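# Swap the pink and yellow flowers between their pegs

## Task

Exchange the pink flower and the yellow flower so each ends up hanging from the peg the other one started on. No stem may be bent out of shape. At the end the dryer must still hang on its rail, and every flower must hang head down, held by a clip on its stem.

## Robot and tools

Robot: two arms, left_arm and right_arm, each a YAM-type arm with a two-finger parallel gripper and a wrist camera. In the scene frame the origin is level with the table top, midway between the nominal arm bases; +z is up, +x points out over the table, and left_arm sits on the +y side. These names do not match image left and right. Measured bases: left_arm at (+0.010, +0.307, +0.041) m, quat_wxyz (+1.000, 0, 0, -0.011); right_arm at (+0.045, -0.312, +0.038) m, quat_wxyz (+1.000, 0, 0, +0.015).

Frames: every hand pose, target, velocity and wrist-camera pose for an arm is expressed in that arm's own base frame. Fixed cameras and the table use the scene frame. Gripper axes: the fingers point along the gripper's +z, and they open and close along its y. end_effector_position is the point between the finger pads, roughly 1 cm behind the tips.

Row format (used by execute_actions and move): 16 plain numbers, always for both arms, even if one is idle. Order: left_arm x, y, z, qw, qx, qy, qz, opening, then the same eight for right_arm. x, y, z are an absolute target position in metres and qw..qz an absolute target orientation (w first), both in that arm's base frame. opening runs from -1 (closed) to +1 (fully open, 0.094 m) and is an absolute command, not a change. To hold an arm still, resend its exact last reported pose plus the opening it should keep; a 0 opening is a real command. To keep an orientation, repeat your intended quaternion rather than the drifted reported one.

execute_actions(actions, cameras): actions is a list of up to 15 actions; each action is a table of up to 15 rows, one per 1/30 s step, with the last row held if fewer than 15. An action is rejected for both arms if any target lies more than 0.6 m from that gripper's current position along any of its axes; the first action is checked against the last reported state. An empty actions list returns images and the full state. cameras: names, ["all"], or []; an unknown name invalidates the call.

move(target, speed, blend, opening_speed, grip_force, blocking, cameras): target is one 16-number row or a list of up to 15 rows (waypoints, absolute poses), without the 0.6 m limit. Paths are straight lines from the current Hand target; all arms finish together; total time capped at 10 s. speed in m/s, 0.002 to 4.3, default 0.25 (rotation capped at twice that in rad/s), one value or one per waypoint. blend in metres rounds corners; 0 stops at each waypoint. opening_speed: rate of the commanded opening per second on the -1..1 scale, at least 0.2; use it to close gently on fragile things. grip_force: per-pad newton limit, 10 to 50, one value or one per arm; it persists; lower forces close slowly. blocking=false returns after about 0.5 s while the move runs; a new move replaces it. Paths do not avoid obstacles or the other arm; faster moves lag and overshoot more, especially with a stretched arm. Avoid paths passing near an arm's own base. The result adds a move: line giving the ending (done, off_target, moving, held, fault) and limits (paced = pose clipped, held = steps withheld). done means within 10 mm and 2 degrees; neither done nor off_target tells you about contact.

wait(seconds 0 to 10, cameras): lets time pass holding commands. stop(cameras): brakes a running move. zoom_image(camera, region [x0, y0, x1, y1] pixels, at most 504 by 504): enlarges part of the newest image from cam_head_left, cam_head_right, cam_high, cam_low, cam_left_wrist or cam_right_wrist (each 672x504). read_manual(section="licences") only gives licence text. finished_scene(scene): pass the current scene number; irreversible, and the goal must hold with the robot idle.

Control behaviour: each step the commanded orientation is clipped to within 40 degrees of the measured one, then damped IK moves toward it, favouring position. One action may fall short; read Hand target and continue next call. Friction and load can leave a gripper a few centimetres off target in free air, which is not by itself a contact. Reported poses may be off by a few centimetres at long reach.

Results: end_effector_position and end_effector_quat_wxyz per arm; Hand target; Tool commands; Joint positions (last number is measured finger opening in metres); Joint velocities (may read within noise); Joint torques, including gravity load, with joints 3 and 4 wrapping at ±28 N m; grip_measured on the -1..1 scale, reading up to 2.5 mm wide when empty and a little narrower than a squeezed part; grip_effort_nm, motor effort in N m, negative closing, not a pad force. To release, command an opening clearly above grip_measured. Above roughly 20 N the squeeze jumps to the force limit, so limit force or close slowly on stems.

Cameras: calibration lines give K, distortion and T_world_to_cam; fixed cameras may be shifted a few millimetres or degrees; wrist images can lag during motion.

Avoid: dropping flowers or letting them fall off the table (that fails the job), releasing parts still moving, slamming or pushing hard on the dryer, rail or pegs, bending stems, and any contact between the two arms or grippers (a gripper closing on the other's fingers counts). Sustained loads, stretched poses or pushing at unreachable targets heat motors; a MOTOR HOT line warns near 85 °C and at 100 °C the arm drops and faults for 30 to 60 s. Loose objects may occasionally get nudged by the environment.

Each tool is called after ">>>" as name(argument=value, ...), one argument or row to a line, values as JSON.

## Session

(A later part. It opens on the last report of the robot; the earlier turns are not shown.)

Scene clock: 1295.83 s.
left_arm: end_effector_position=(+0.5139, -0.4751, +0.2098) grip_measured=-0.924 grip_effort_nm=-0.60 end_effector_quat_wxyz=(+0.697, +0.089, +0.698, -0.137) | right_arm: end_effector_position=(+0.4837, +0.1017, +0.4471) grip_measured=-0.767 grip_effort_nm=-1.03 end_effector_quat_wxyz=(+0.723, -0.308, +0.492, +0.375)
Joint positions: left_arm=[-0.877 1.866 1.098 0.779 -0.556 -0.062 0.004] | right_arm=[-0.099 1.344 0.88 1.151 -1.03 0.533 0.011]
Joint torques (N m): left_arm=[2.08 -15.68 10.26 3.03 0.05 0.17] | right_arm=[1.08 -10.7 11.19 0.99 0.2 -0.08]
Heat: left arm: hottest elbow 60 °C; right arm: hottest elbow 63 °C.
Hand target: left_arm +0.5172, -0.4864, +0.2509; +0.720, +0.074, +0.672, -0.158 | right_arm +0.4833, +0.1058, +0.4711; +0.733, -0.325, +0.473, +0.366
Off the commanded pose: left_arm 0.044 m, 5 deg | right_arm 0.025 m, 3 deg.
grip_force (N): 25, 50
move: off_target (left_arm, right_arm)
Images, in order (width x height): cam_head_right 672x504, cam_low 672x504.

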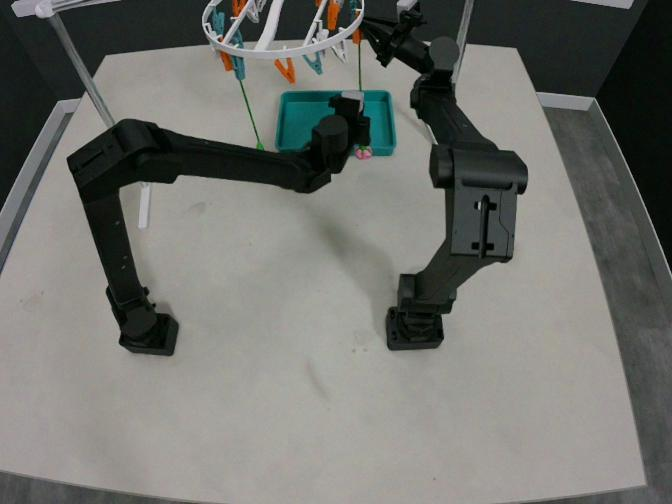

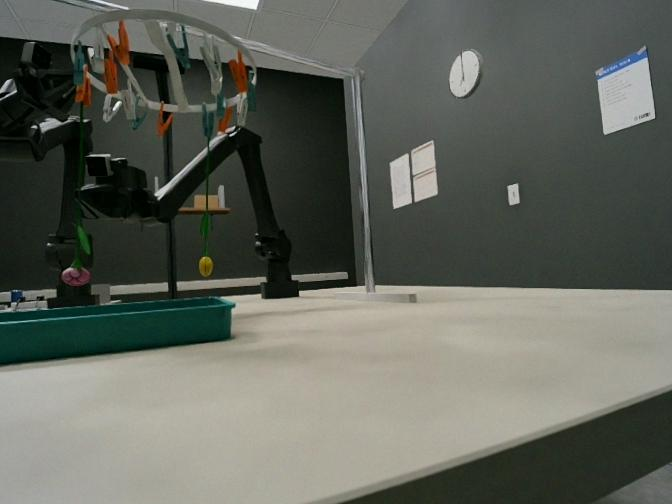

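>>> move(
  target=[
    [0.519, -0.4885, 0.262, 0.7258, 0.0740, 0.6656, -0.1588, -1, 0.4845, 0.106, 0.4715, 0.7331, -0.3249, 0.4727, 0.3655, -0.8],
  ],
  speed=0.04,
  cameras=["cam_low", "cam_head_right"],
)

>>> zoom_image(
  camera="cam_low",
  region=[60, 80, 120, 140],
)

>>> zoom_image(
  camera="cam_head_right",
  region=[330, 20, 390, 80],
)

Scene clock: 1299.90 s.
left_arm: end_effector_position=(+0.5138, -0.4751, +0.2112) grip_measured=-0.924 grip_effort_nm=-0.60 end_effector_quat_wxyz=(+0.699, +0.091, +0.696, -0.135) | right_arm: end_effector_position=(+0.4837, +0.1017, +0.4471) grip_measured=-0.767 grip_effort_nm=-1.03 end_effector_quat_wxyz=(+0.723, -0.308, +0.492, +0.375)
Joint positions: left_arm=[-0.877 1.866 1.098 0.785 -0.556 -0.051 0.004] | right_arm=[-0.099 1.344 0.88 1.151 -1.03 0.533 0.011]
Joint torques (N m): left_arm=[2.14 -16.44 10.52 3.03 0.08 0.18] | right_arm=[0.91 -10.81 11.18 1.03 0.19 -0.08]
Heat: left arm: hottest elbow 60 °C; right arm: hottest elbow 63 °C.
Hand target: left_arm +0.5167, -0.4858, +0.2618; +0.725, +0.074, +0.666, -0.159 | right_arm +0.4833, +0.1058, +0.4711; +0.733, -0.325, +0.473, +0.366
Off the commanded pose: left_arm 0.053 m, 6 deg | right_arm 0.025 m, 3 deg.
grip_force (N): 25, 50
move: off_target (left_arm, right_arm)
Images, in order (width x height): cam_head_right 672x504, cam_low 672x504.

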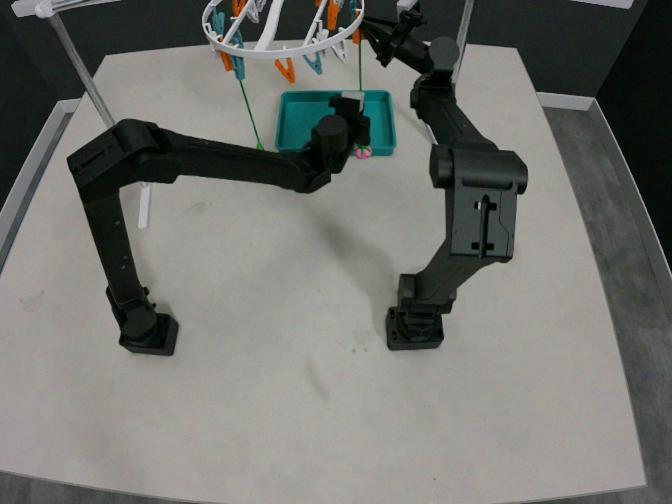

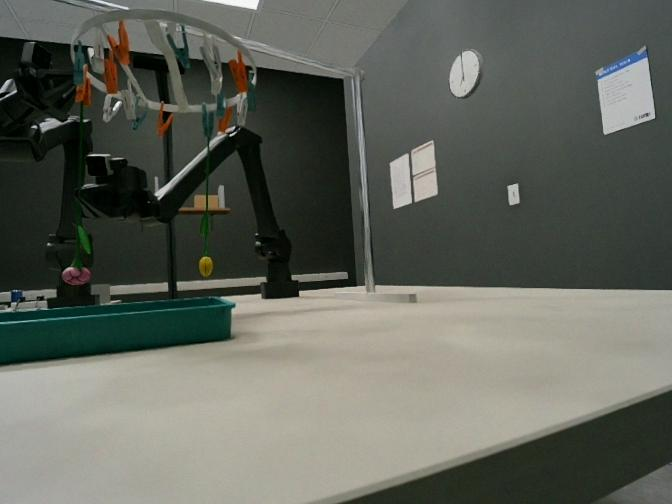

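Scaled by 8.400 from the camera's 672x504 image, which has a finer 960x720 frame.

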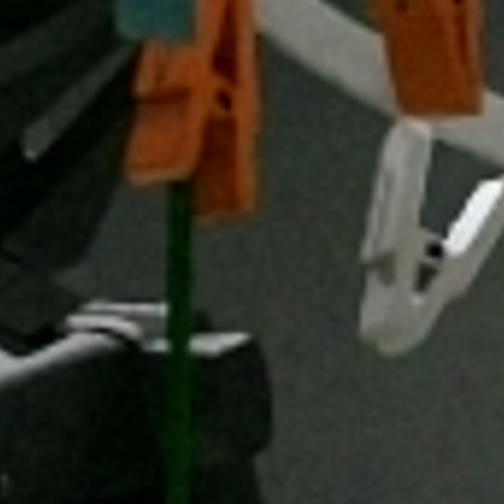

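Scaled by 8.400 from the camera's 672x504 image, which has a finer 960x720 frame.

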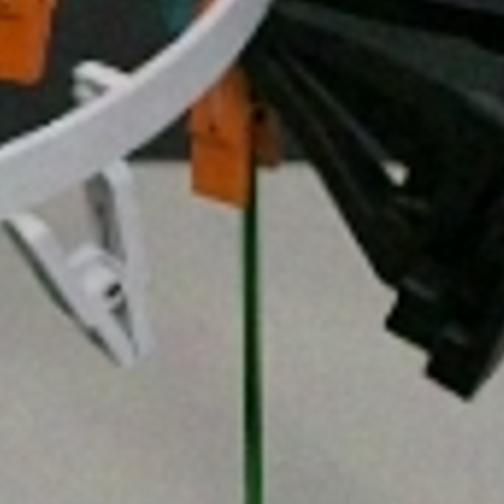

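>>> move(
  target=[
    [0.519, -0.4885, 0.255, 0.7226, 0.0743, 0.6690, -0.1582, -1, 0.4845, 0.106, 0.4370, 0.7331, -0.3249, 0.4727, 0.3655, -0.8],
  ],
  speed=0.03,
  cameras=["cam_low", "cam_head_right", "cam_right_wrist"],
)

>>> zoom_image(
  camera="cam_low",
  region=[60, 80, 120, 140],
)

>>> zoom_image(
  camera="cam_head_right",
  region=[330, 20, 390, 80],
)

Scene clock: 1309.60 s.
left_arm: end_effector_position=(+0.5137, -0.4749, +0.2134) grip_measured=-0.924 grip_effort_nm=-0.60 end_effector_quat_wxyz=(+0.701, +0.090, +0.695, -0.136) | right_arm: end_effector_position=(+0.4816, +0.1019, +0.4478) grip_measured=-0.770 grip_effort_nm=-1.03 end_effector_quat_wxyz=(+0.736, -0.321, +0.471, +0.364)
Joint positions: left_arm=[-0.877 1.864 1.098 0.788 -0.556 -0.051 0.004] | right_arm=[-0.099 1.365 0.88 1.233 -1.03 0.533 0.011]
Joint torques (N m): left_arm=[2.08 -15.68 10.4 2.89 0.08 0.11] | right_arm=[1.2 -8.59 7.13 1.48 0.22 -0.08]
Heat: left arm: hottest elbow 60 °C; right arm: hottest elbow 63 °C.
Hand target: left_arm +0.5172, -0.4864, +0.2549; +0.722, +0.074, +0.669, -0.158 | right_arm +0.4843, +0.1059, +0.4371; +0.733, -0.325, +0.473, +0.365
Off the commanded pose: left_arm 0.044 m, 5 deg | right_arm 0.012 m, 1 deg.
grip_force (N): 25, 50
move: off_target (left_arm, right_arm)
camera_calibration:
cam_right_wrist: T_world_to_cam=[[0.839071, -0.525877, 0.139328, -0.41398], [0.0815392, -0.131647, -0.987937, 0.456915], [0.537876, 0.840311, -0.067582, -0.225511], [0, 0, 0, 1]] pos_world=[0.4314, 0.0319485, 0.493842]
Images, in order (width x height): cam_head_right 672x504, cam_low 672x504, cam_right_wrist 672x504.

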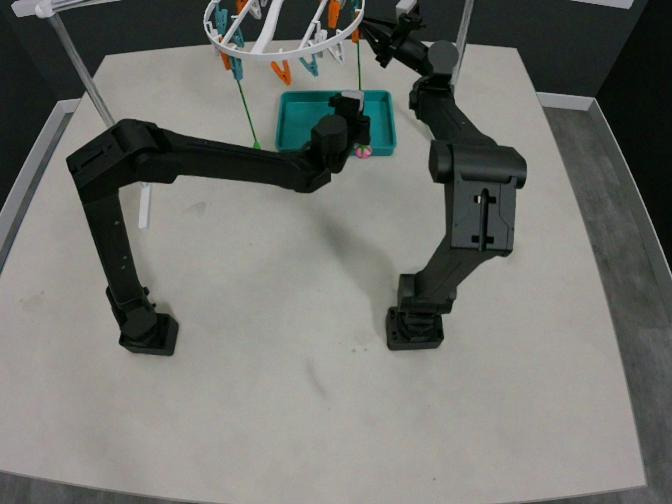

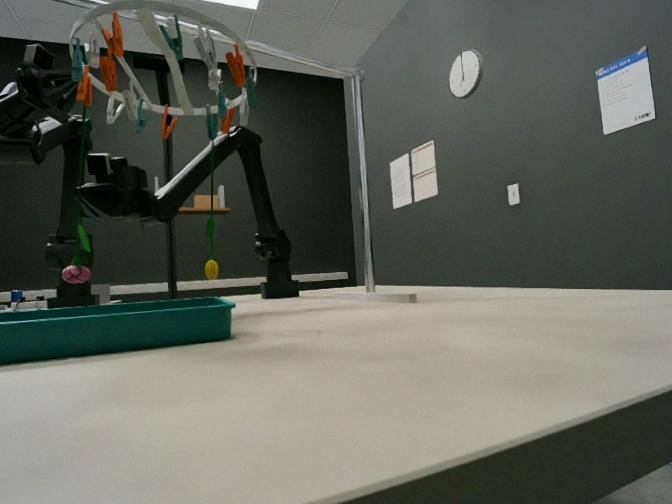

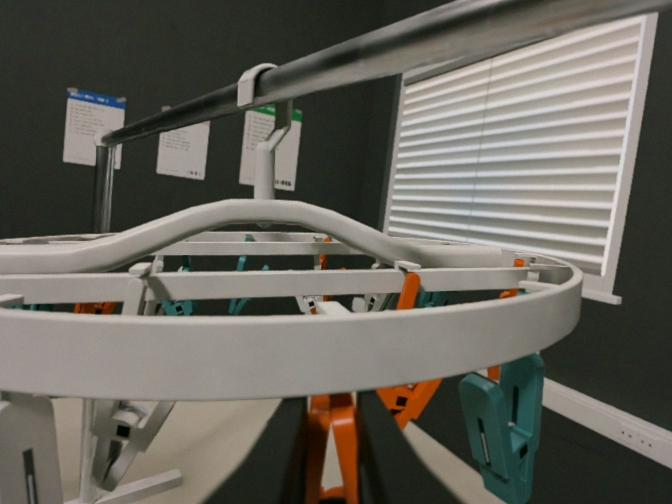

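Scaled by 8.400 from the camera's 672x504 image, which has a finer 960x720 frame.

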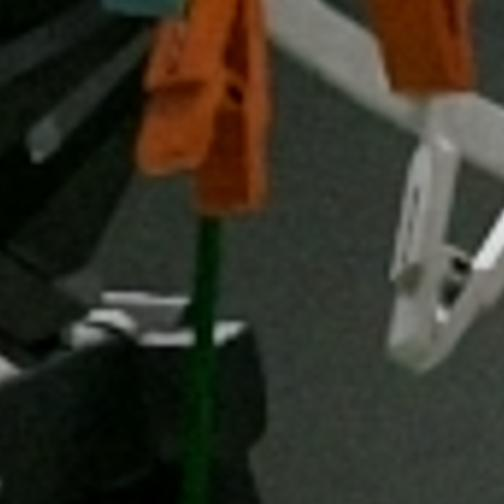

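Scaled by 8.400 from the camera's 672x504 image, which has a finer 960x720 frame.

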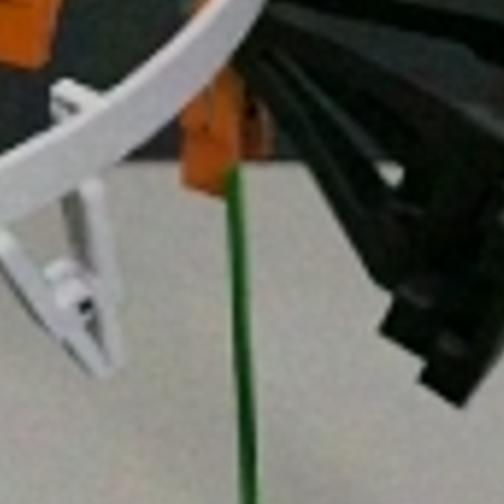

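>>> zoom_image(
  camera="cam_low",
  region=[70, 86, 100, 126],
)

>>> zoom_image(
  camera="cam_head_right",
  region=[342, 24, 372, 64],
)

Scaled by 12.600 from the camera's 672x504 image, which has a finer 960x720 frame.

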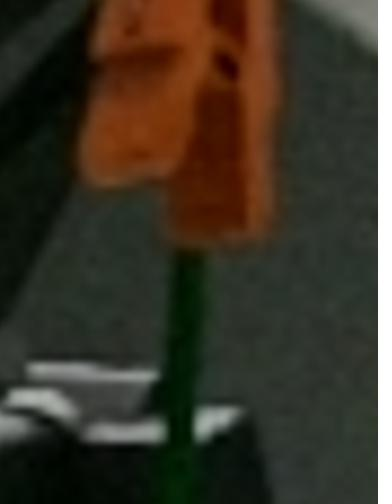

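Scaled by 12.600 from the camera's 672x504 image, which has a finer 960x720 frame.

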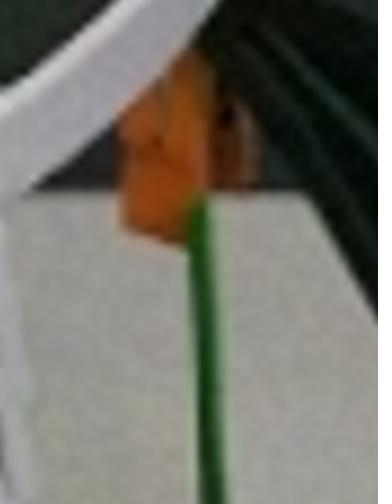

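>>> move(
  target=[
    [0.520, -0.4885, 0.205, 0.6907, 0.0782, 0.7028, -0.1513, -1, 0.4845, 0.106, 0.4430, 0.7331, -0.3249, 0.4727, 0.3655, -0.8],
    [0.5266, -0.4895, 0.199, 0.6932, 0.0660, 0.7040, -0.1392, -1, 0.4845, 0.106, 0.4430, 0.7331, -0.3249, 0.4727, 0.3655, -0.8],
  ],
  speed=0.05,
  cameras=["cam_low", "cam_head_right", "cam_high"],
)

>>> zoom_image(
  camera="cam_low",
  region=[60, 80, 120, 140],
)

>>> zoom_image(
  camera="cam_head_right",
  region=[330, 20, 390, 80],
)

Scene clock: 1343.27 s.
left_arm: end_effector_position=(+0.5192, -0.4739, +0.1835) grip_measured=-0.924 grip_effort_nm=-0.60 end_effector_quat_wxyz=(+0.685, +0.076, +0.713, -0.126) | right_arm: end_effector_position=(+0.4815, +0.1019, +0.4479) grip_measured=-0.770 grip_effort_nm=-1.03 end_effector_quat_wxyz=(+0.736, -0.321, +0.471, +0.364)
Joint positions: left_arm=[-0.877 1.909 1.109 0.766 -0.589 -0.095 0.004] | right_arm=[-0.099 1.365 0.88 1.233 -1.03 0.533 0.011]
Joint torques (N m): left_arm=[2.08 -13.92 10.25 1.84 -0.09 -0.06] | right_arm=[1.2 -9.35 7.83 0.85 0.22 -0.09]
Heat: left arm: hottest elbow 61 °C; right arm: hottest elbow 57 °C.
Hand target: left_arm +0.5255, -0.4884, +0.1991; +0.693, +0.066, +0.704, -0.139 | right_arm +0.4844, +0.1059, +0.4430; +0.733, -0.325, +0.473, +0.366
Off the commanded pose: left_arm 0.023 m, 2 deg | right_arm 0.007 m, 1 deg.
grip_force (N): 25, 50
move: off_target (left_arm)
Images, in order (width x height): cam_head_right 672x504, cam_high 672x504, cam_low 672x504.

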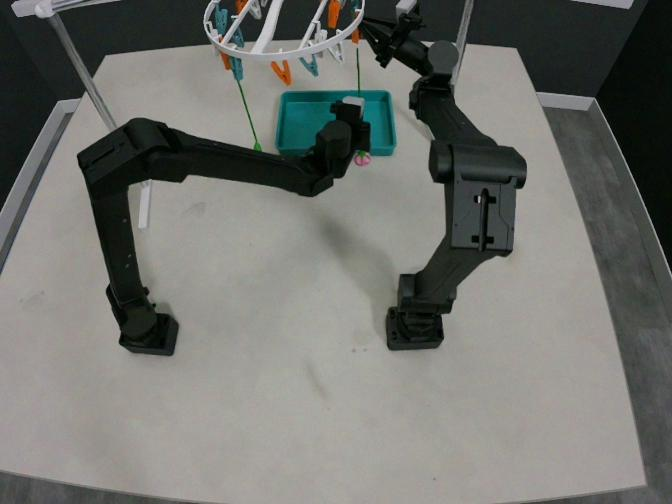

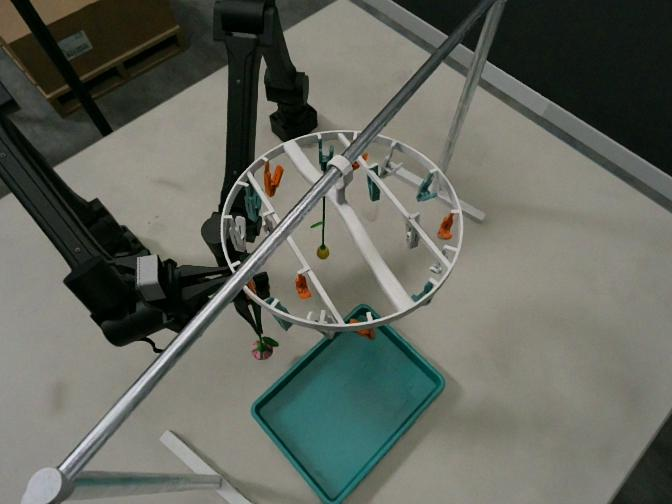

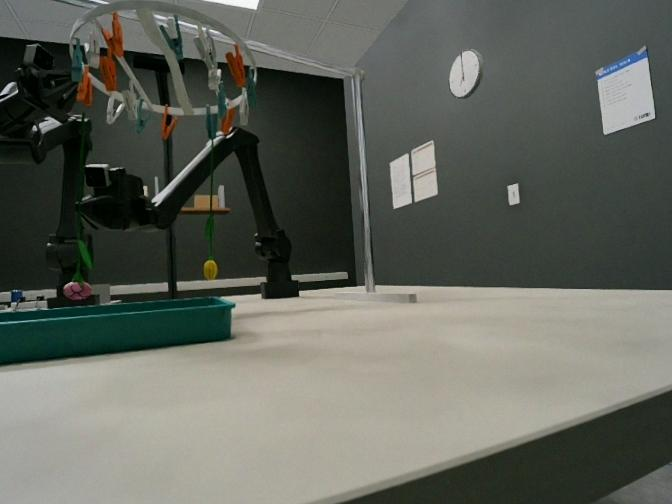

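Scaled by 8.400 from the camera's 672x504 image, which has a finer 960x720 frame.

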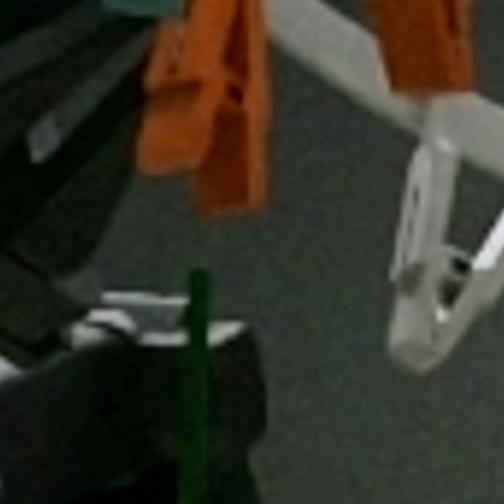

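Scaled by 8.400 from the camera's 672x504 image, which has a finer 960x720 frame.

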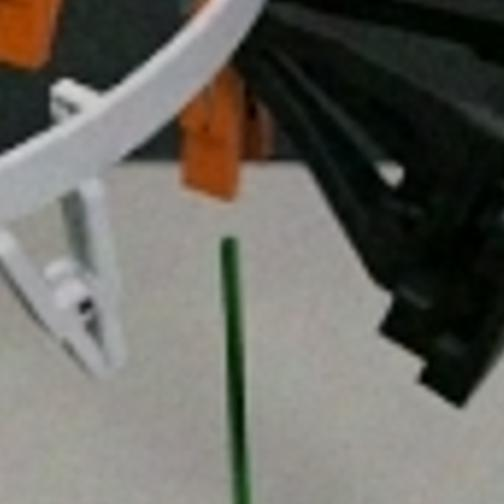

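>>> move(
  target=[
    [0.5266, -0.4895, 0.240, 0.6932, 0.0660, 0.7040, -0.1392, -1, 0.4845, 0.106, 0.4430, 0.7331, -0.3249, 0.4727, 0.3655, -0.8],
  ],
  speed=0.05,
  cameras=["cam_low", "cam_head_right"],
)

>>> zoom_image(
  camera="cam_low",
  region=[60, 80, 120, 140],
)

>>> zoom_image(
  camera="cam_head_right",
  region=[330, 20, 390, 80],
)

Scene clock: 1360.03 s.
left_arm: end_effector_position=(+0.5209, -0.4760, +0.2017) grip_measured=-0.924 grip_effort_nm=-0.60 end_effector_quat_wxyz=(+0.678, +0.082, +0.721, -0.119) | right_arm: end_effector_position=(+0.4815, +0.1019, +0.4479) grip_measured=-0.770 grip_effort_nm=-1.03 end_effector_quat_wxyz=(+0.736, -0.321, +0.471, +0.364)
Joint positions: left_arm=[-0.877 1.869 1.131 0.674 -0.589 -0.095 0.004] | right_arm=[-0.099 1.365 0.88 1.233 -1.03 0.533 0.011]
Joint torques (N m): left_arm=[2.08 -16.26 10.62 1.61 -0.1 -0.06] | right_arm=[1.2 -9.47 7.86 0.91 0.22 -0.09]
Heat: left arm: hottest elbow 60 °C; right arm: hottest elbow 55 °C.
Hand target: left_arm +0.5250, -0.4877, +0.2402; +0.693, +0.066, +0.704, -0.139 | right_arm +0.4844, +0.1059, +0.4430; +0.733, -0.325, +0.473, +0.366
Off the commanded pose: left_arm 0.041 m, 4 deg | right_arm 0.007 m, 1 deg.
grip_force (N): 25, 50
move: off_target (left_arm)
Images, in order (width x height): cam_head_right 672x504, cam_low 672x504.

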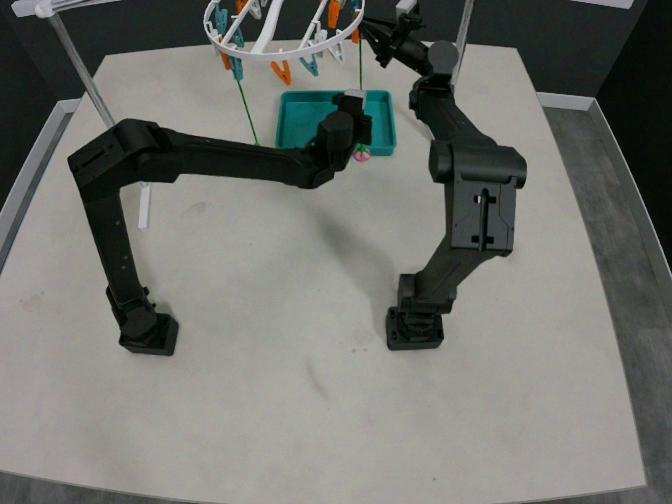

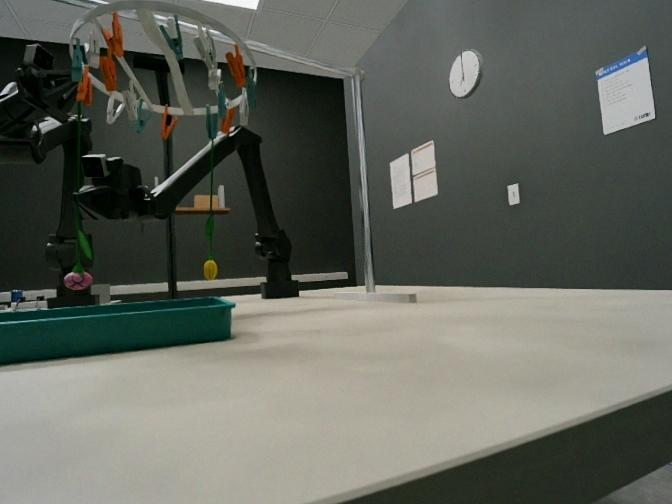

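Scaled by 8.400 from the camera's 672x504 image, which has a finer 960x720 frame.

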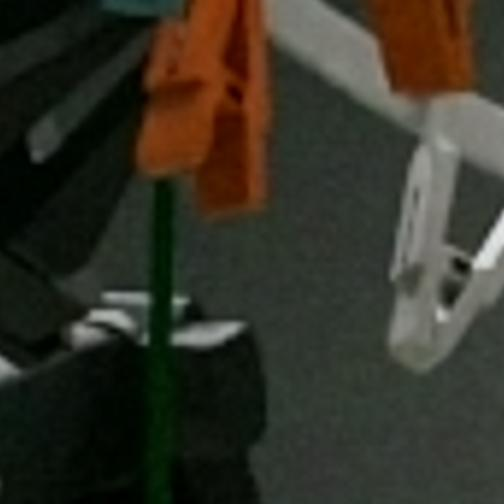

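Scaled by 8.400 from the camera's 672x504 image, which has a finer 960x720 frame.

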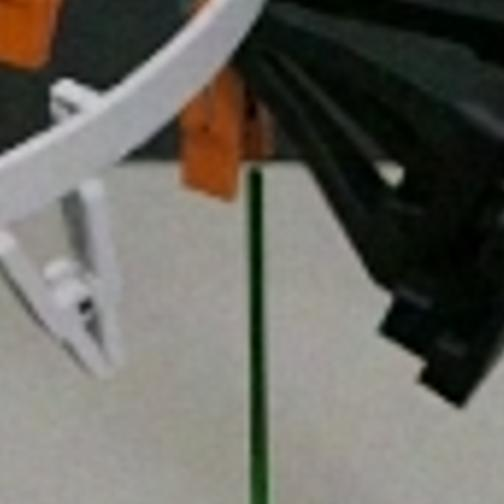

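>>> move(
  target=[
    [0.5266, -0.4895, 0.240, 0.6932, 0.0660, 0.7040, -0.1392, -1, 0.493, 0.1008, 0.4430, 0.7431, -0.3115, 0.4817, 0.3449, -0.8],
  ],
  speed=0.03,
  cameras=["cam_low", "cam_head_right"],
)

>>> zoom_image(
  camera="cam_low",
  region=[60, 80, 120, 140],
)

>>> zoom_image(
  camera="cam_head_right",
  region=[330, 20, 390, 80],
)

Scene clock: 1381.57 s.
left_arm: end_effector_position=(+0.5209, -0.4760, +0.2017) grip_measured=-0.924 grip_effort_nm=-0.60 end_effector_quat_wxyz=(+0.678, +0.082, +0.721, -0.119) | right_arm: end_effector_position=(+0.4903, +0.0995, +0.4451) grip_measured=-0.770 grip_effort_nm=-1.03 end_effector_quat_wxyz=(+0.744, -0.310, +0.479, +0.348)
Joint positions: left_arm=[-0.877 1.869 1.131 0.674 -0.589 -0.095 0.004] | right_arm=[-0.095 1.364 0.88 1.178 -0.994 0.471 0.011]
Joint torques (N m): left_arm=[2.02 -16.26 10.63 1.69 -0.09 -0.06] | right_arm=[0.91 -10.05 7.94 0.57 0.44 -0.12]
Heat: left arm: hottest elbow 60 °C; right arm: hottest elbow 54 °C.
Hand target: left_arm +0.5250, -0.4877, +0.2402; +0.693, +0.066, +0.704, -0.139 | right_arm +0.4929, +0.1008, +0.4430; +0.743, -0.312, +0.481, +0.345
Off the commanded pose: left_arm 0.041 m, 4 deg | right_arm 0.004 m, 0 deg.
grip_force (N): 25, 50
move: off_target (left_arm)
Images, in order (width x height): cam_head_right 672x504, cam_low 672x504.

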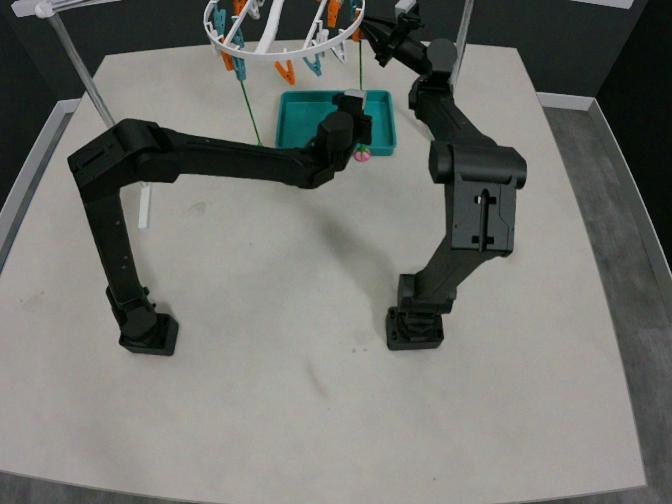

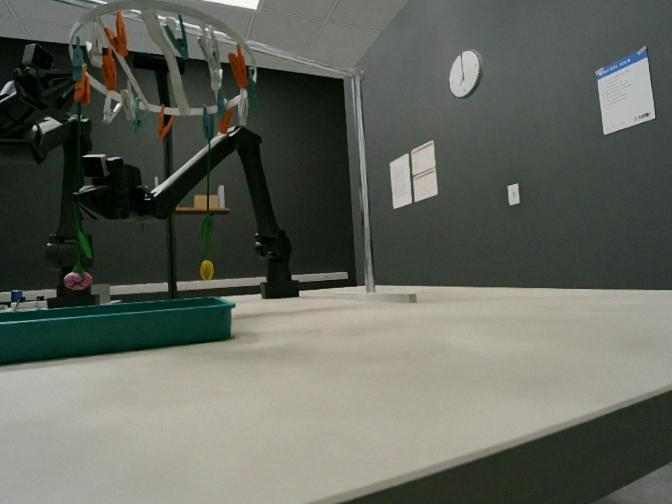

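Scaled by 8.400 from the camera's 672x504 image, which has a finer 960x720 frame.

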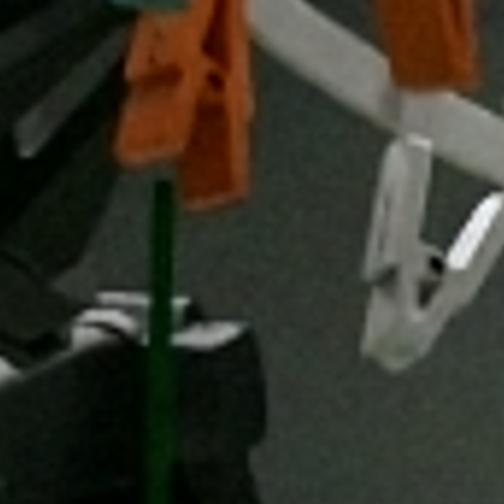

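Scaled by 8.400 from the camera's 672x504 image, which has a finer 960x720 frame.

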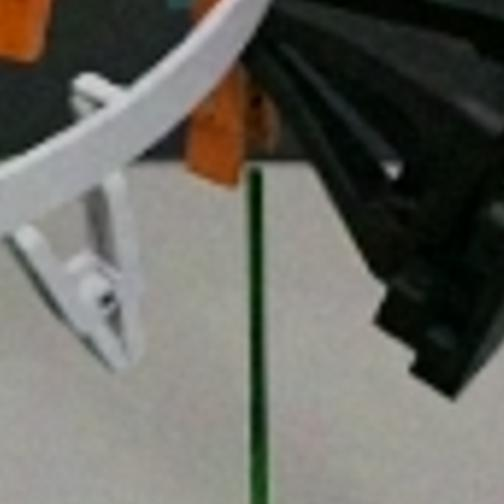

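>>> move(
  target=[
    [0.5266, -0.4895, 0.240, 0.6914, 0.0567, 0.7048, -0.1483, -1, 0.493, 0.1008, 0.4430, 0.7431, -0.3115, 0.4817, 0.3449, -0.8],
    [0.5266, -0.4895, 0.250, 0.6914, 0.0567, 0.7048, -0.1483, -1, 0.493, 0.1008, 0.4430, 0.7431, -0.3115, 0.4817, 0.3449, -0.8],
  ],
  speed=0.04,
  cameras=["cam_low", "cam_head_right"],
)

>>> zoom_image(
  camera="cam_low",
  region=[60, 80, 120, 140],
)

>>> zoom_image(
  camera="cam_head_right",
  region=[330, 20, 390, 80],
)

Scene clock: 1391.47 s.
left_arm: end_effector_position=(+0.5208, -0.4758, +0.2068) grip_measured=-0.924 grip_effort_nm=-0.60 end_effector_quat_wxyz=(+0.674, +0.075, +0.724, -0.126) | right_arm: end_effector_position=(+0.4903, +0.0995, +0.4451) grip_measured=-0.770 grip_effort_nm=-1.03 end_effector_quat_wxyz=(+0.744, -0.311, +0.479, +0.348)
Joint positions: left_arm=[-0.877 1.857 1.135 0.651 -0.589 -0.121 0.004] | right_arm=[-0.095 1.364 0.88 1.178 -0.994 0.471 0.011]
Joint torques (N m): left_arm=[2.08 -16.5 10.88 1.74 -0.1 -0.05] | right_arm=[0.91 -10.05 7.97 0.47 0.43 -0.13]
Heat: left arm: hottest elbow 60 °C; right arm: hottest elbow 53 °C.
Hand target: left_arm +0.5247, -0.4874, +0.2501; +0.691, +0.057, +0.705, -0.148 | right_arm +0.4929, +0.1008, +0.4430; +0.743, -0.312, +0.481, +0.345
Off the commanded pose: left_arm 0.046 m, 4 deg | right_arm 0.004 m, 0 deg.
grip_force (N): 25, 50
move: off_target (left_arm)
Images, in order (width x height): cam_head_right 672x504, cam_low 672x504.

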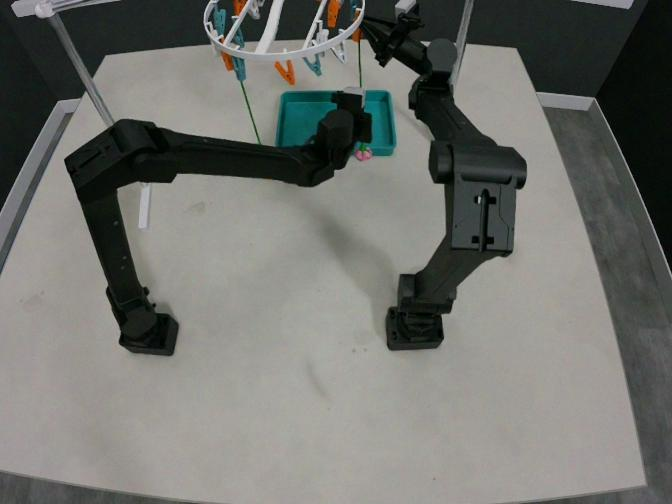

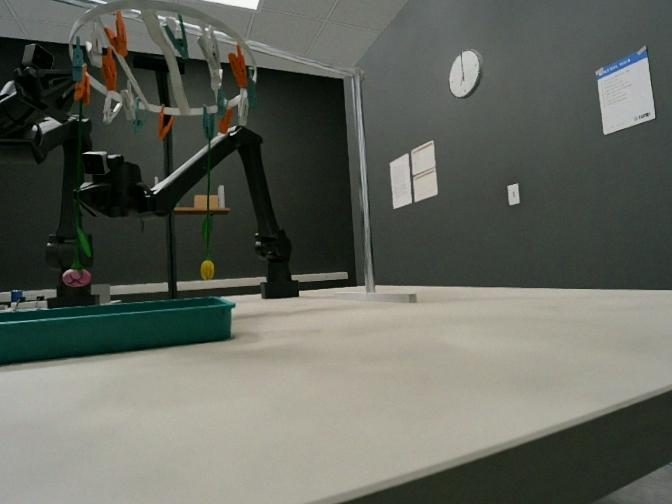

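Scaled by 8.400 from the camera's 672x504 image, which has a finer 960x720 frame.

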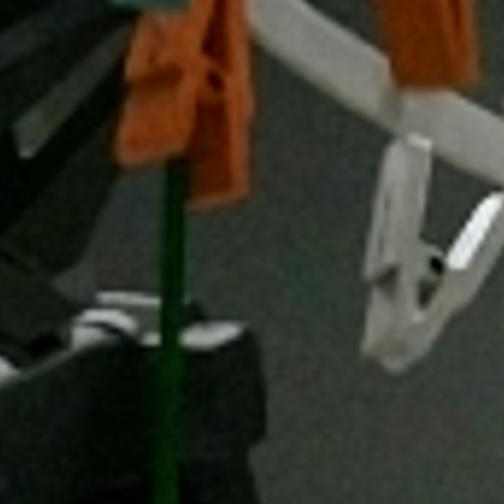

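Scaled by 8.400 from the camera's 672x504 image, which has a finer 960x720 frame.

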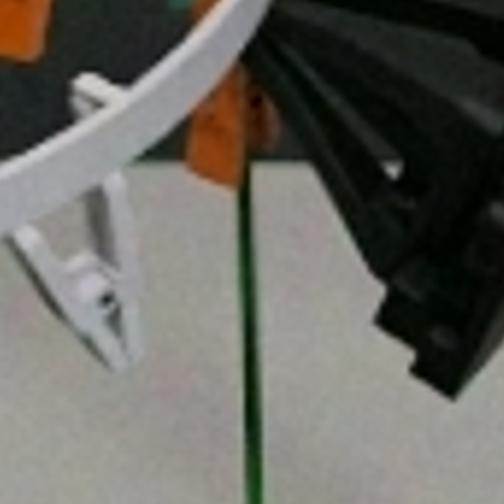

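>>> move(
  target=[
    [0.5266, -0.4895, 0.262, 0.6986, 0.0561, 0.6974, -0.1497, -1, 0.493, 0.1008, 0.4430, 0.7431, -0.3115, 0.4817, 0.3449, -0.8],
  ],
  speed=0.04,
  cameras=["cam_low", "cam_head_right", "cam_high"],
)

>>> zoom_image(
  camera="cam_low",
  region=[60, 80, 120, 140],
)

>>> zoom_image(
  camera="cam_head_right",
  region=[330, 20, 390, 80],
)

Scene clock: 1398.50 s.
left_arm: end_effector_position=(+0.5210, -0.4760, +0.2151) grip_measured=-0.924 grip_effort_nm=-0.60 end_effector_quat_wxyz=(+0.678, +0.071, +0.720, -0.129) | right_arm: end_effector_position=(+0.4903, +0.0995, +0.4451) grip_measured=-0.770 grip_effort_nm=-1.03 end_effector_quat_wxyz=(+0.744, -0.311, +0.479, +0.348)
Joint positions: left_arm=[-0.877 1.847 1.139 0.651 -0.589 -0.121 0.004] | right_arm=[-0.095 1.364 0.88 1.178 -0.994 0.471 0.011]
Joint torques (N m): left_arm=[2.08 -16.62 11 2.07 -0.1 0.11] | right_arm=[0.97 -10.17 7.92 0.5 0.43 -0.13]
Heat: left arm: hottest elbow 62 °C; right arm: hottest elbow 53 °C.
Hand target: left_arm +0.5245, -0.4872, +0.2620; +0.699, +0.056, +0.697, -0.150 | right_arm +0.4929, +0.1008, +0.4430; +0.743, -0.312, +0.481, +0.345
Off the commanded pose: left_arm 0.049 m, 5 deg | right_arm 0.004 m, 0 deg.
grip_force (N): 25, 50
move: off_target (left_arm)
Images, in order (width x height): cam_head_right 672x504, cam_high 672x504, cam_low 672x504.

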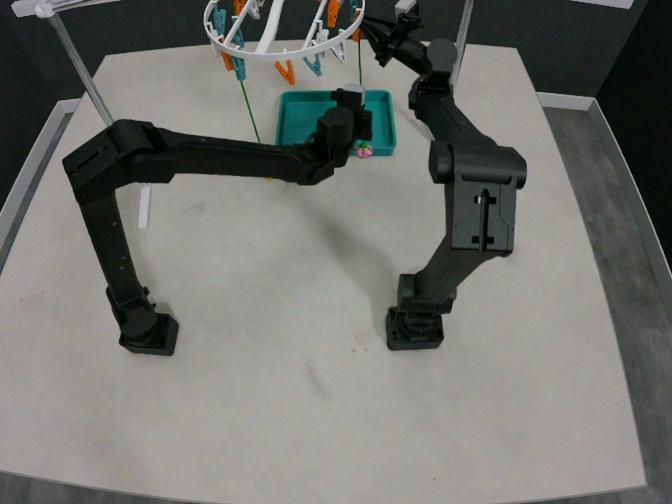

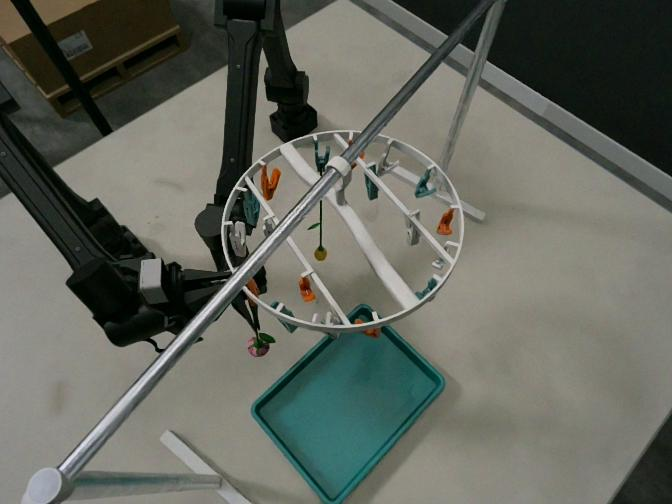

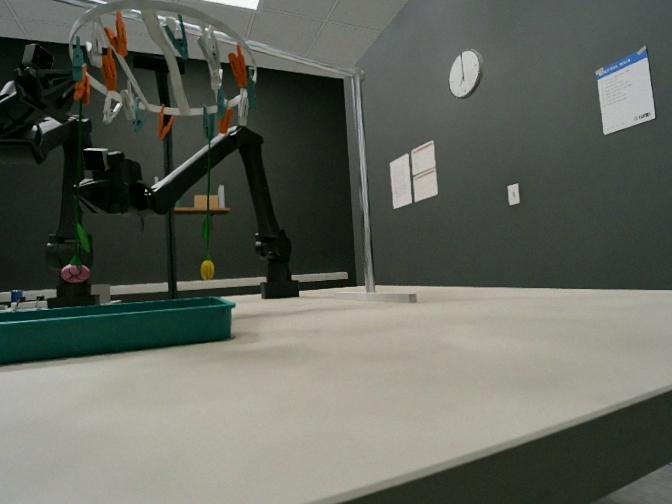

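Scaled by 8.400 from the camera's 672x504 image, which has a finer 960x720 frame.

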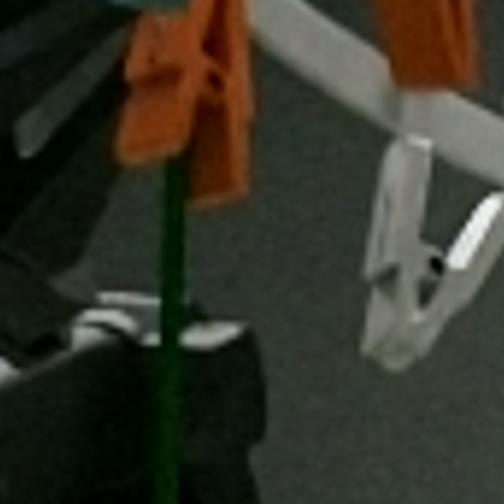

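Scaled by 8.400 from the camera's 672x504 image, which has a finer 960x720 frame.

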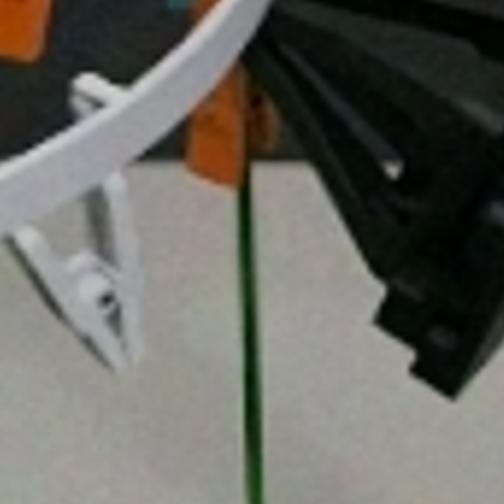

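>>> zoom_image(
  camera="cam_head_right",
  region=[346, 22, 372, 56],
)

>>> zoom_image(
  camera="cam_low",
  region=[68, 78, 98, 118],
)

>>> zoom_image(
  camera="cam_high",
  region=[230, 270, 270, 320],
)

Scaled by 14.824 from the camera's 672x504 image, which has a finer 960x720 frame.

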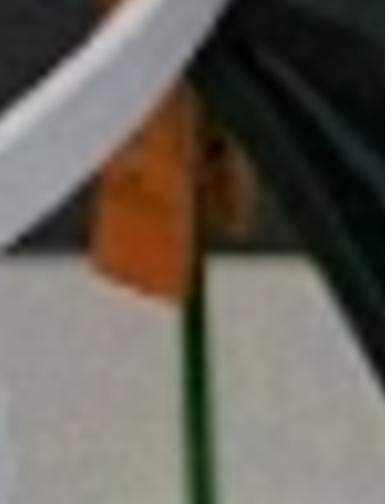

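Scaled by 12.600 from the camera's 672x504 image, which has a finer 960x720 frame.

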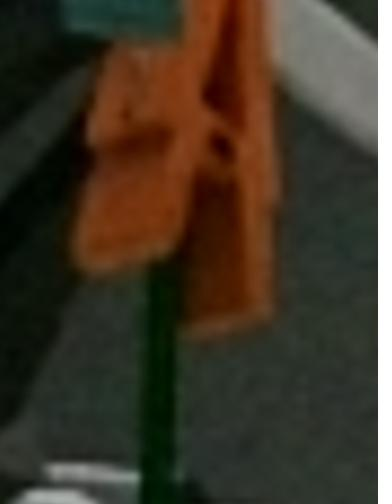

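Scaled by 10.080 from the camera's 672x504 image, which has a finer 960x720 frame.

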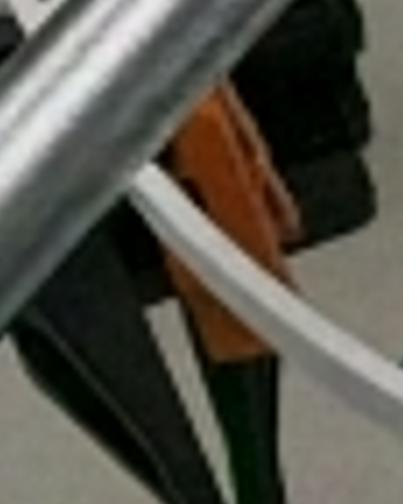

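>>> move(
  target=[
    [0.5266, -0.4895, 0.273, 0.7046, 0.0555, 0.6911, -0.1510, -1, 0.493, 0.1008, 0.4430, 0.7431, -0.3115, 0.4817, 0.3449, -0.8],
  ],
  speed=0.04,
  cameras=["cam_low", "cam_head_right", "cam_high"],
)

>>> zoom_image(
  camera="cam_head_right",
  region=[346, 22, 372, 56],
)

>>> zoom_image(
  camera="cam_low",
  region=[68, 78, 98, 118],
)

Scene clock: 1407.30 s.
left_arm: end_effector_position=(+0.5208, -0.4757, +0.2182) grip_measured=-0.924 grip_effort_nm=-0.60 end_effector_quat_wxyz=(+0.679, +0.072, +0.719, -0.128) | right_arm: end_effector_position=(+0.4902, +0.0994, +0.4456) grip_measured=-0.770 grip_effort_nm=-1.03 end_effector_quat_wxyz=(+0.744, -0.310, +0.479, +0.347)
Joint positions: left_arm=[-0.877 1.843 1.139 0.651 -0.59 -0.116 0.004] | right_arm=[-0.095 1.363 0.88 1.178 -0.993 0.471 0.011]
Joint torques (N m): left_arm=[2.02 -17.03 11.28 2.35 -0.09 0.19] | right_arm=[0.85 -9.93 7.91 0.46 0.36 -0.13]
Heat: left arm: hottest elbow 65 °C; right arm: hottest elbow 53 °C.
Hand target: left_arm +0.5241, -0.4865, +0.2728; +0.705, +0.055, +0.691, -0.151 | right_arm +0.4930, +0.1008, +0.4429; +0.743, -0.312, +0.482, +0.345
Off the commanded pose: left_arm 0.057 m, 5 deg | right_arm 0.004 m, 1 deg.
grip_force (N): 25, 50
move: off_target (left_arm)
Images, in order (width x height): cam_head_right 672x504, cam_high 672x504, cam_low 672x504.

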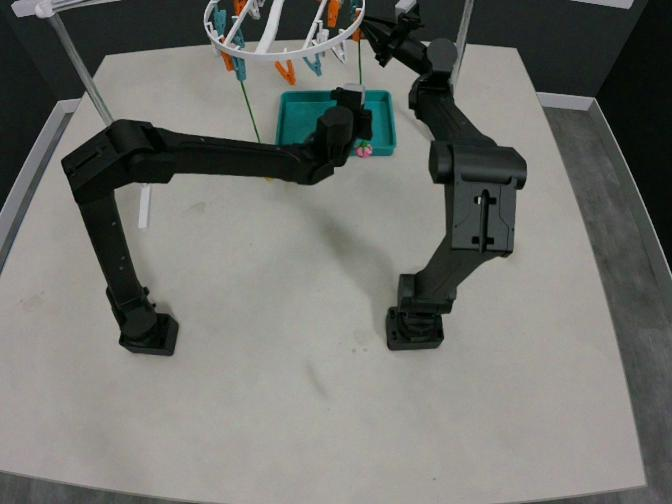

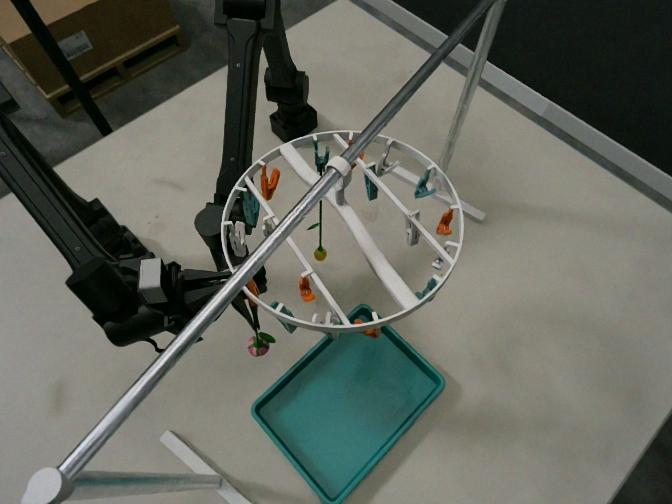

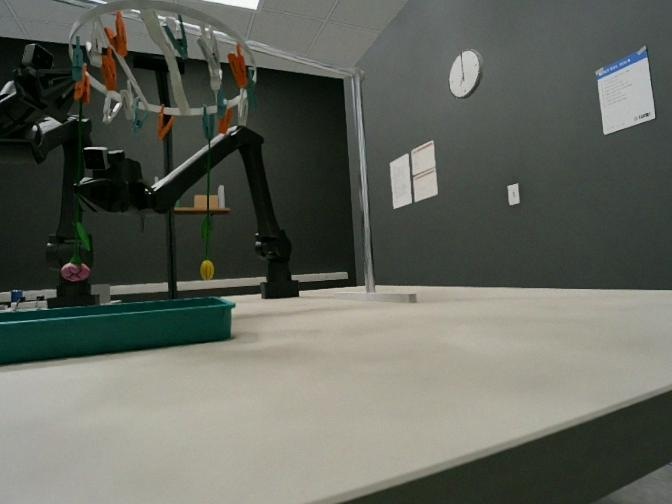

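Scaled by 14.824 from the camera's 672x504 image, which has a finer 960x720 frame.

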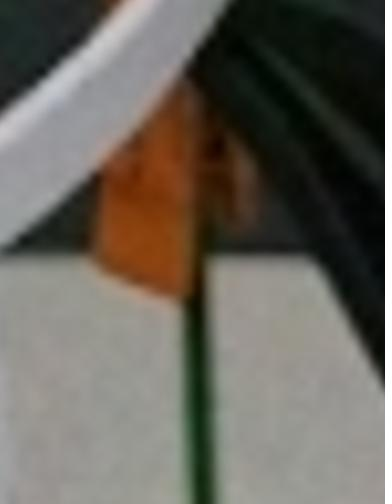

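Scaled by 12.600 from the camera's 672x504 image, which has a finer 960x720 frame.

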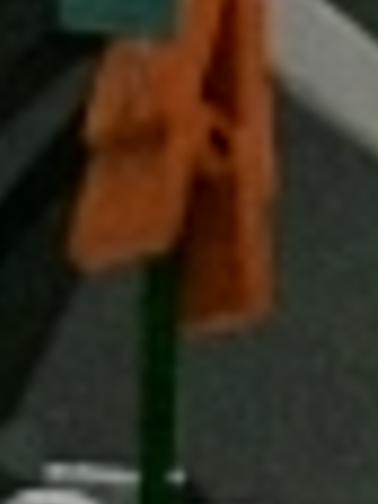

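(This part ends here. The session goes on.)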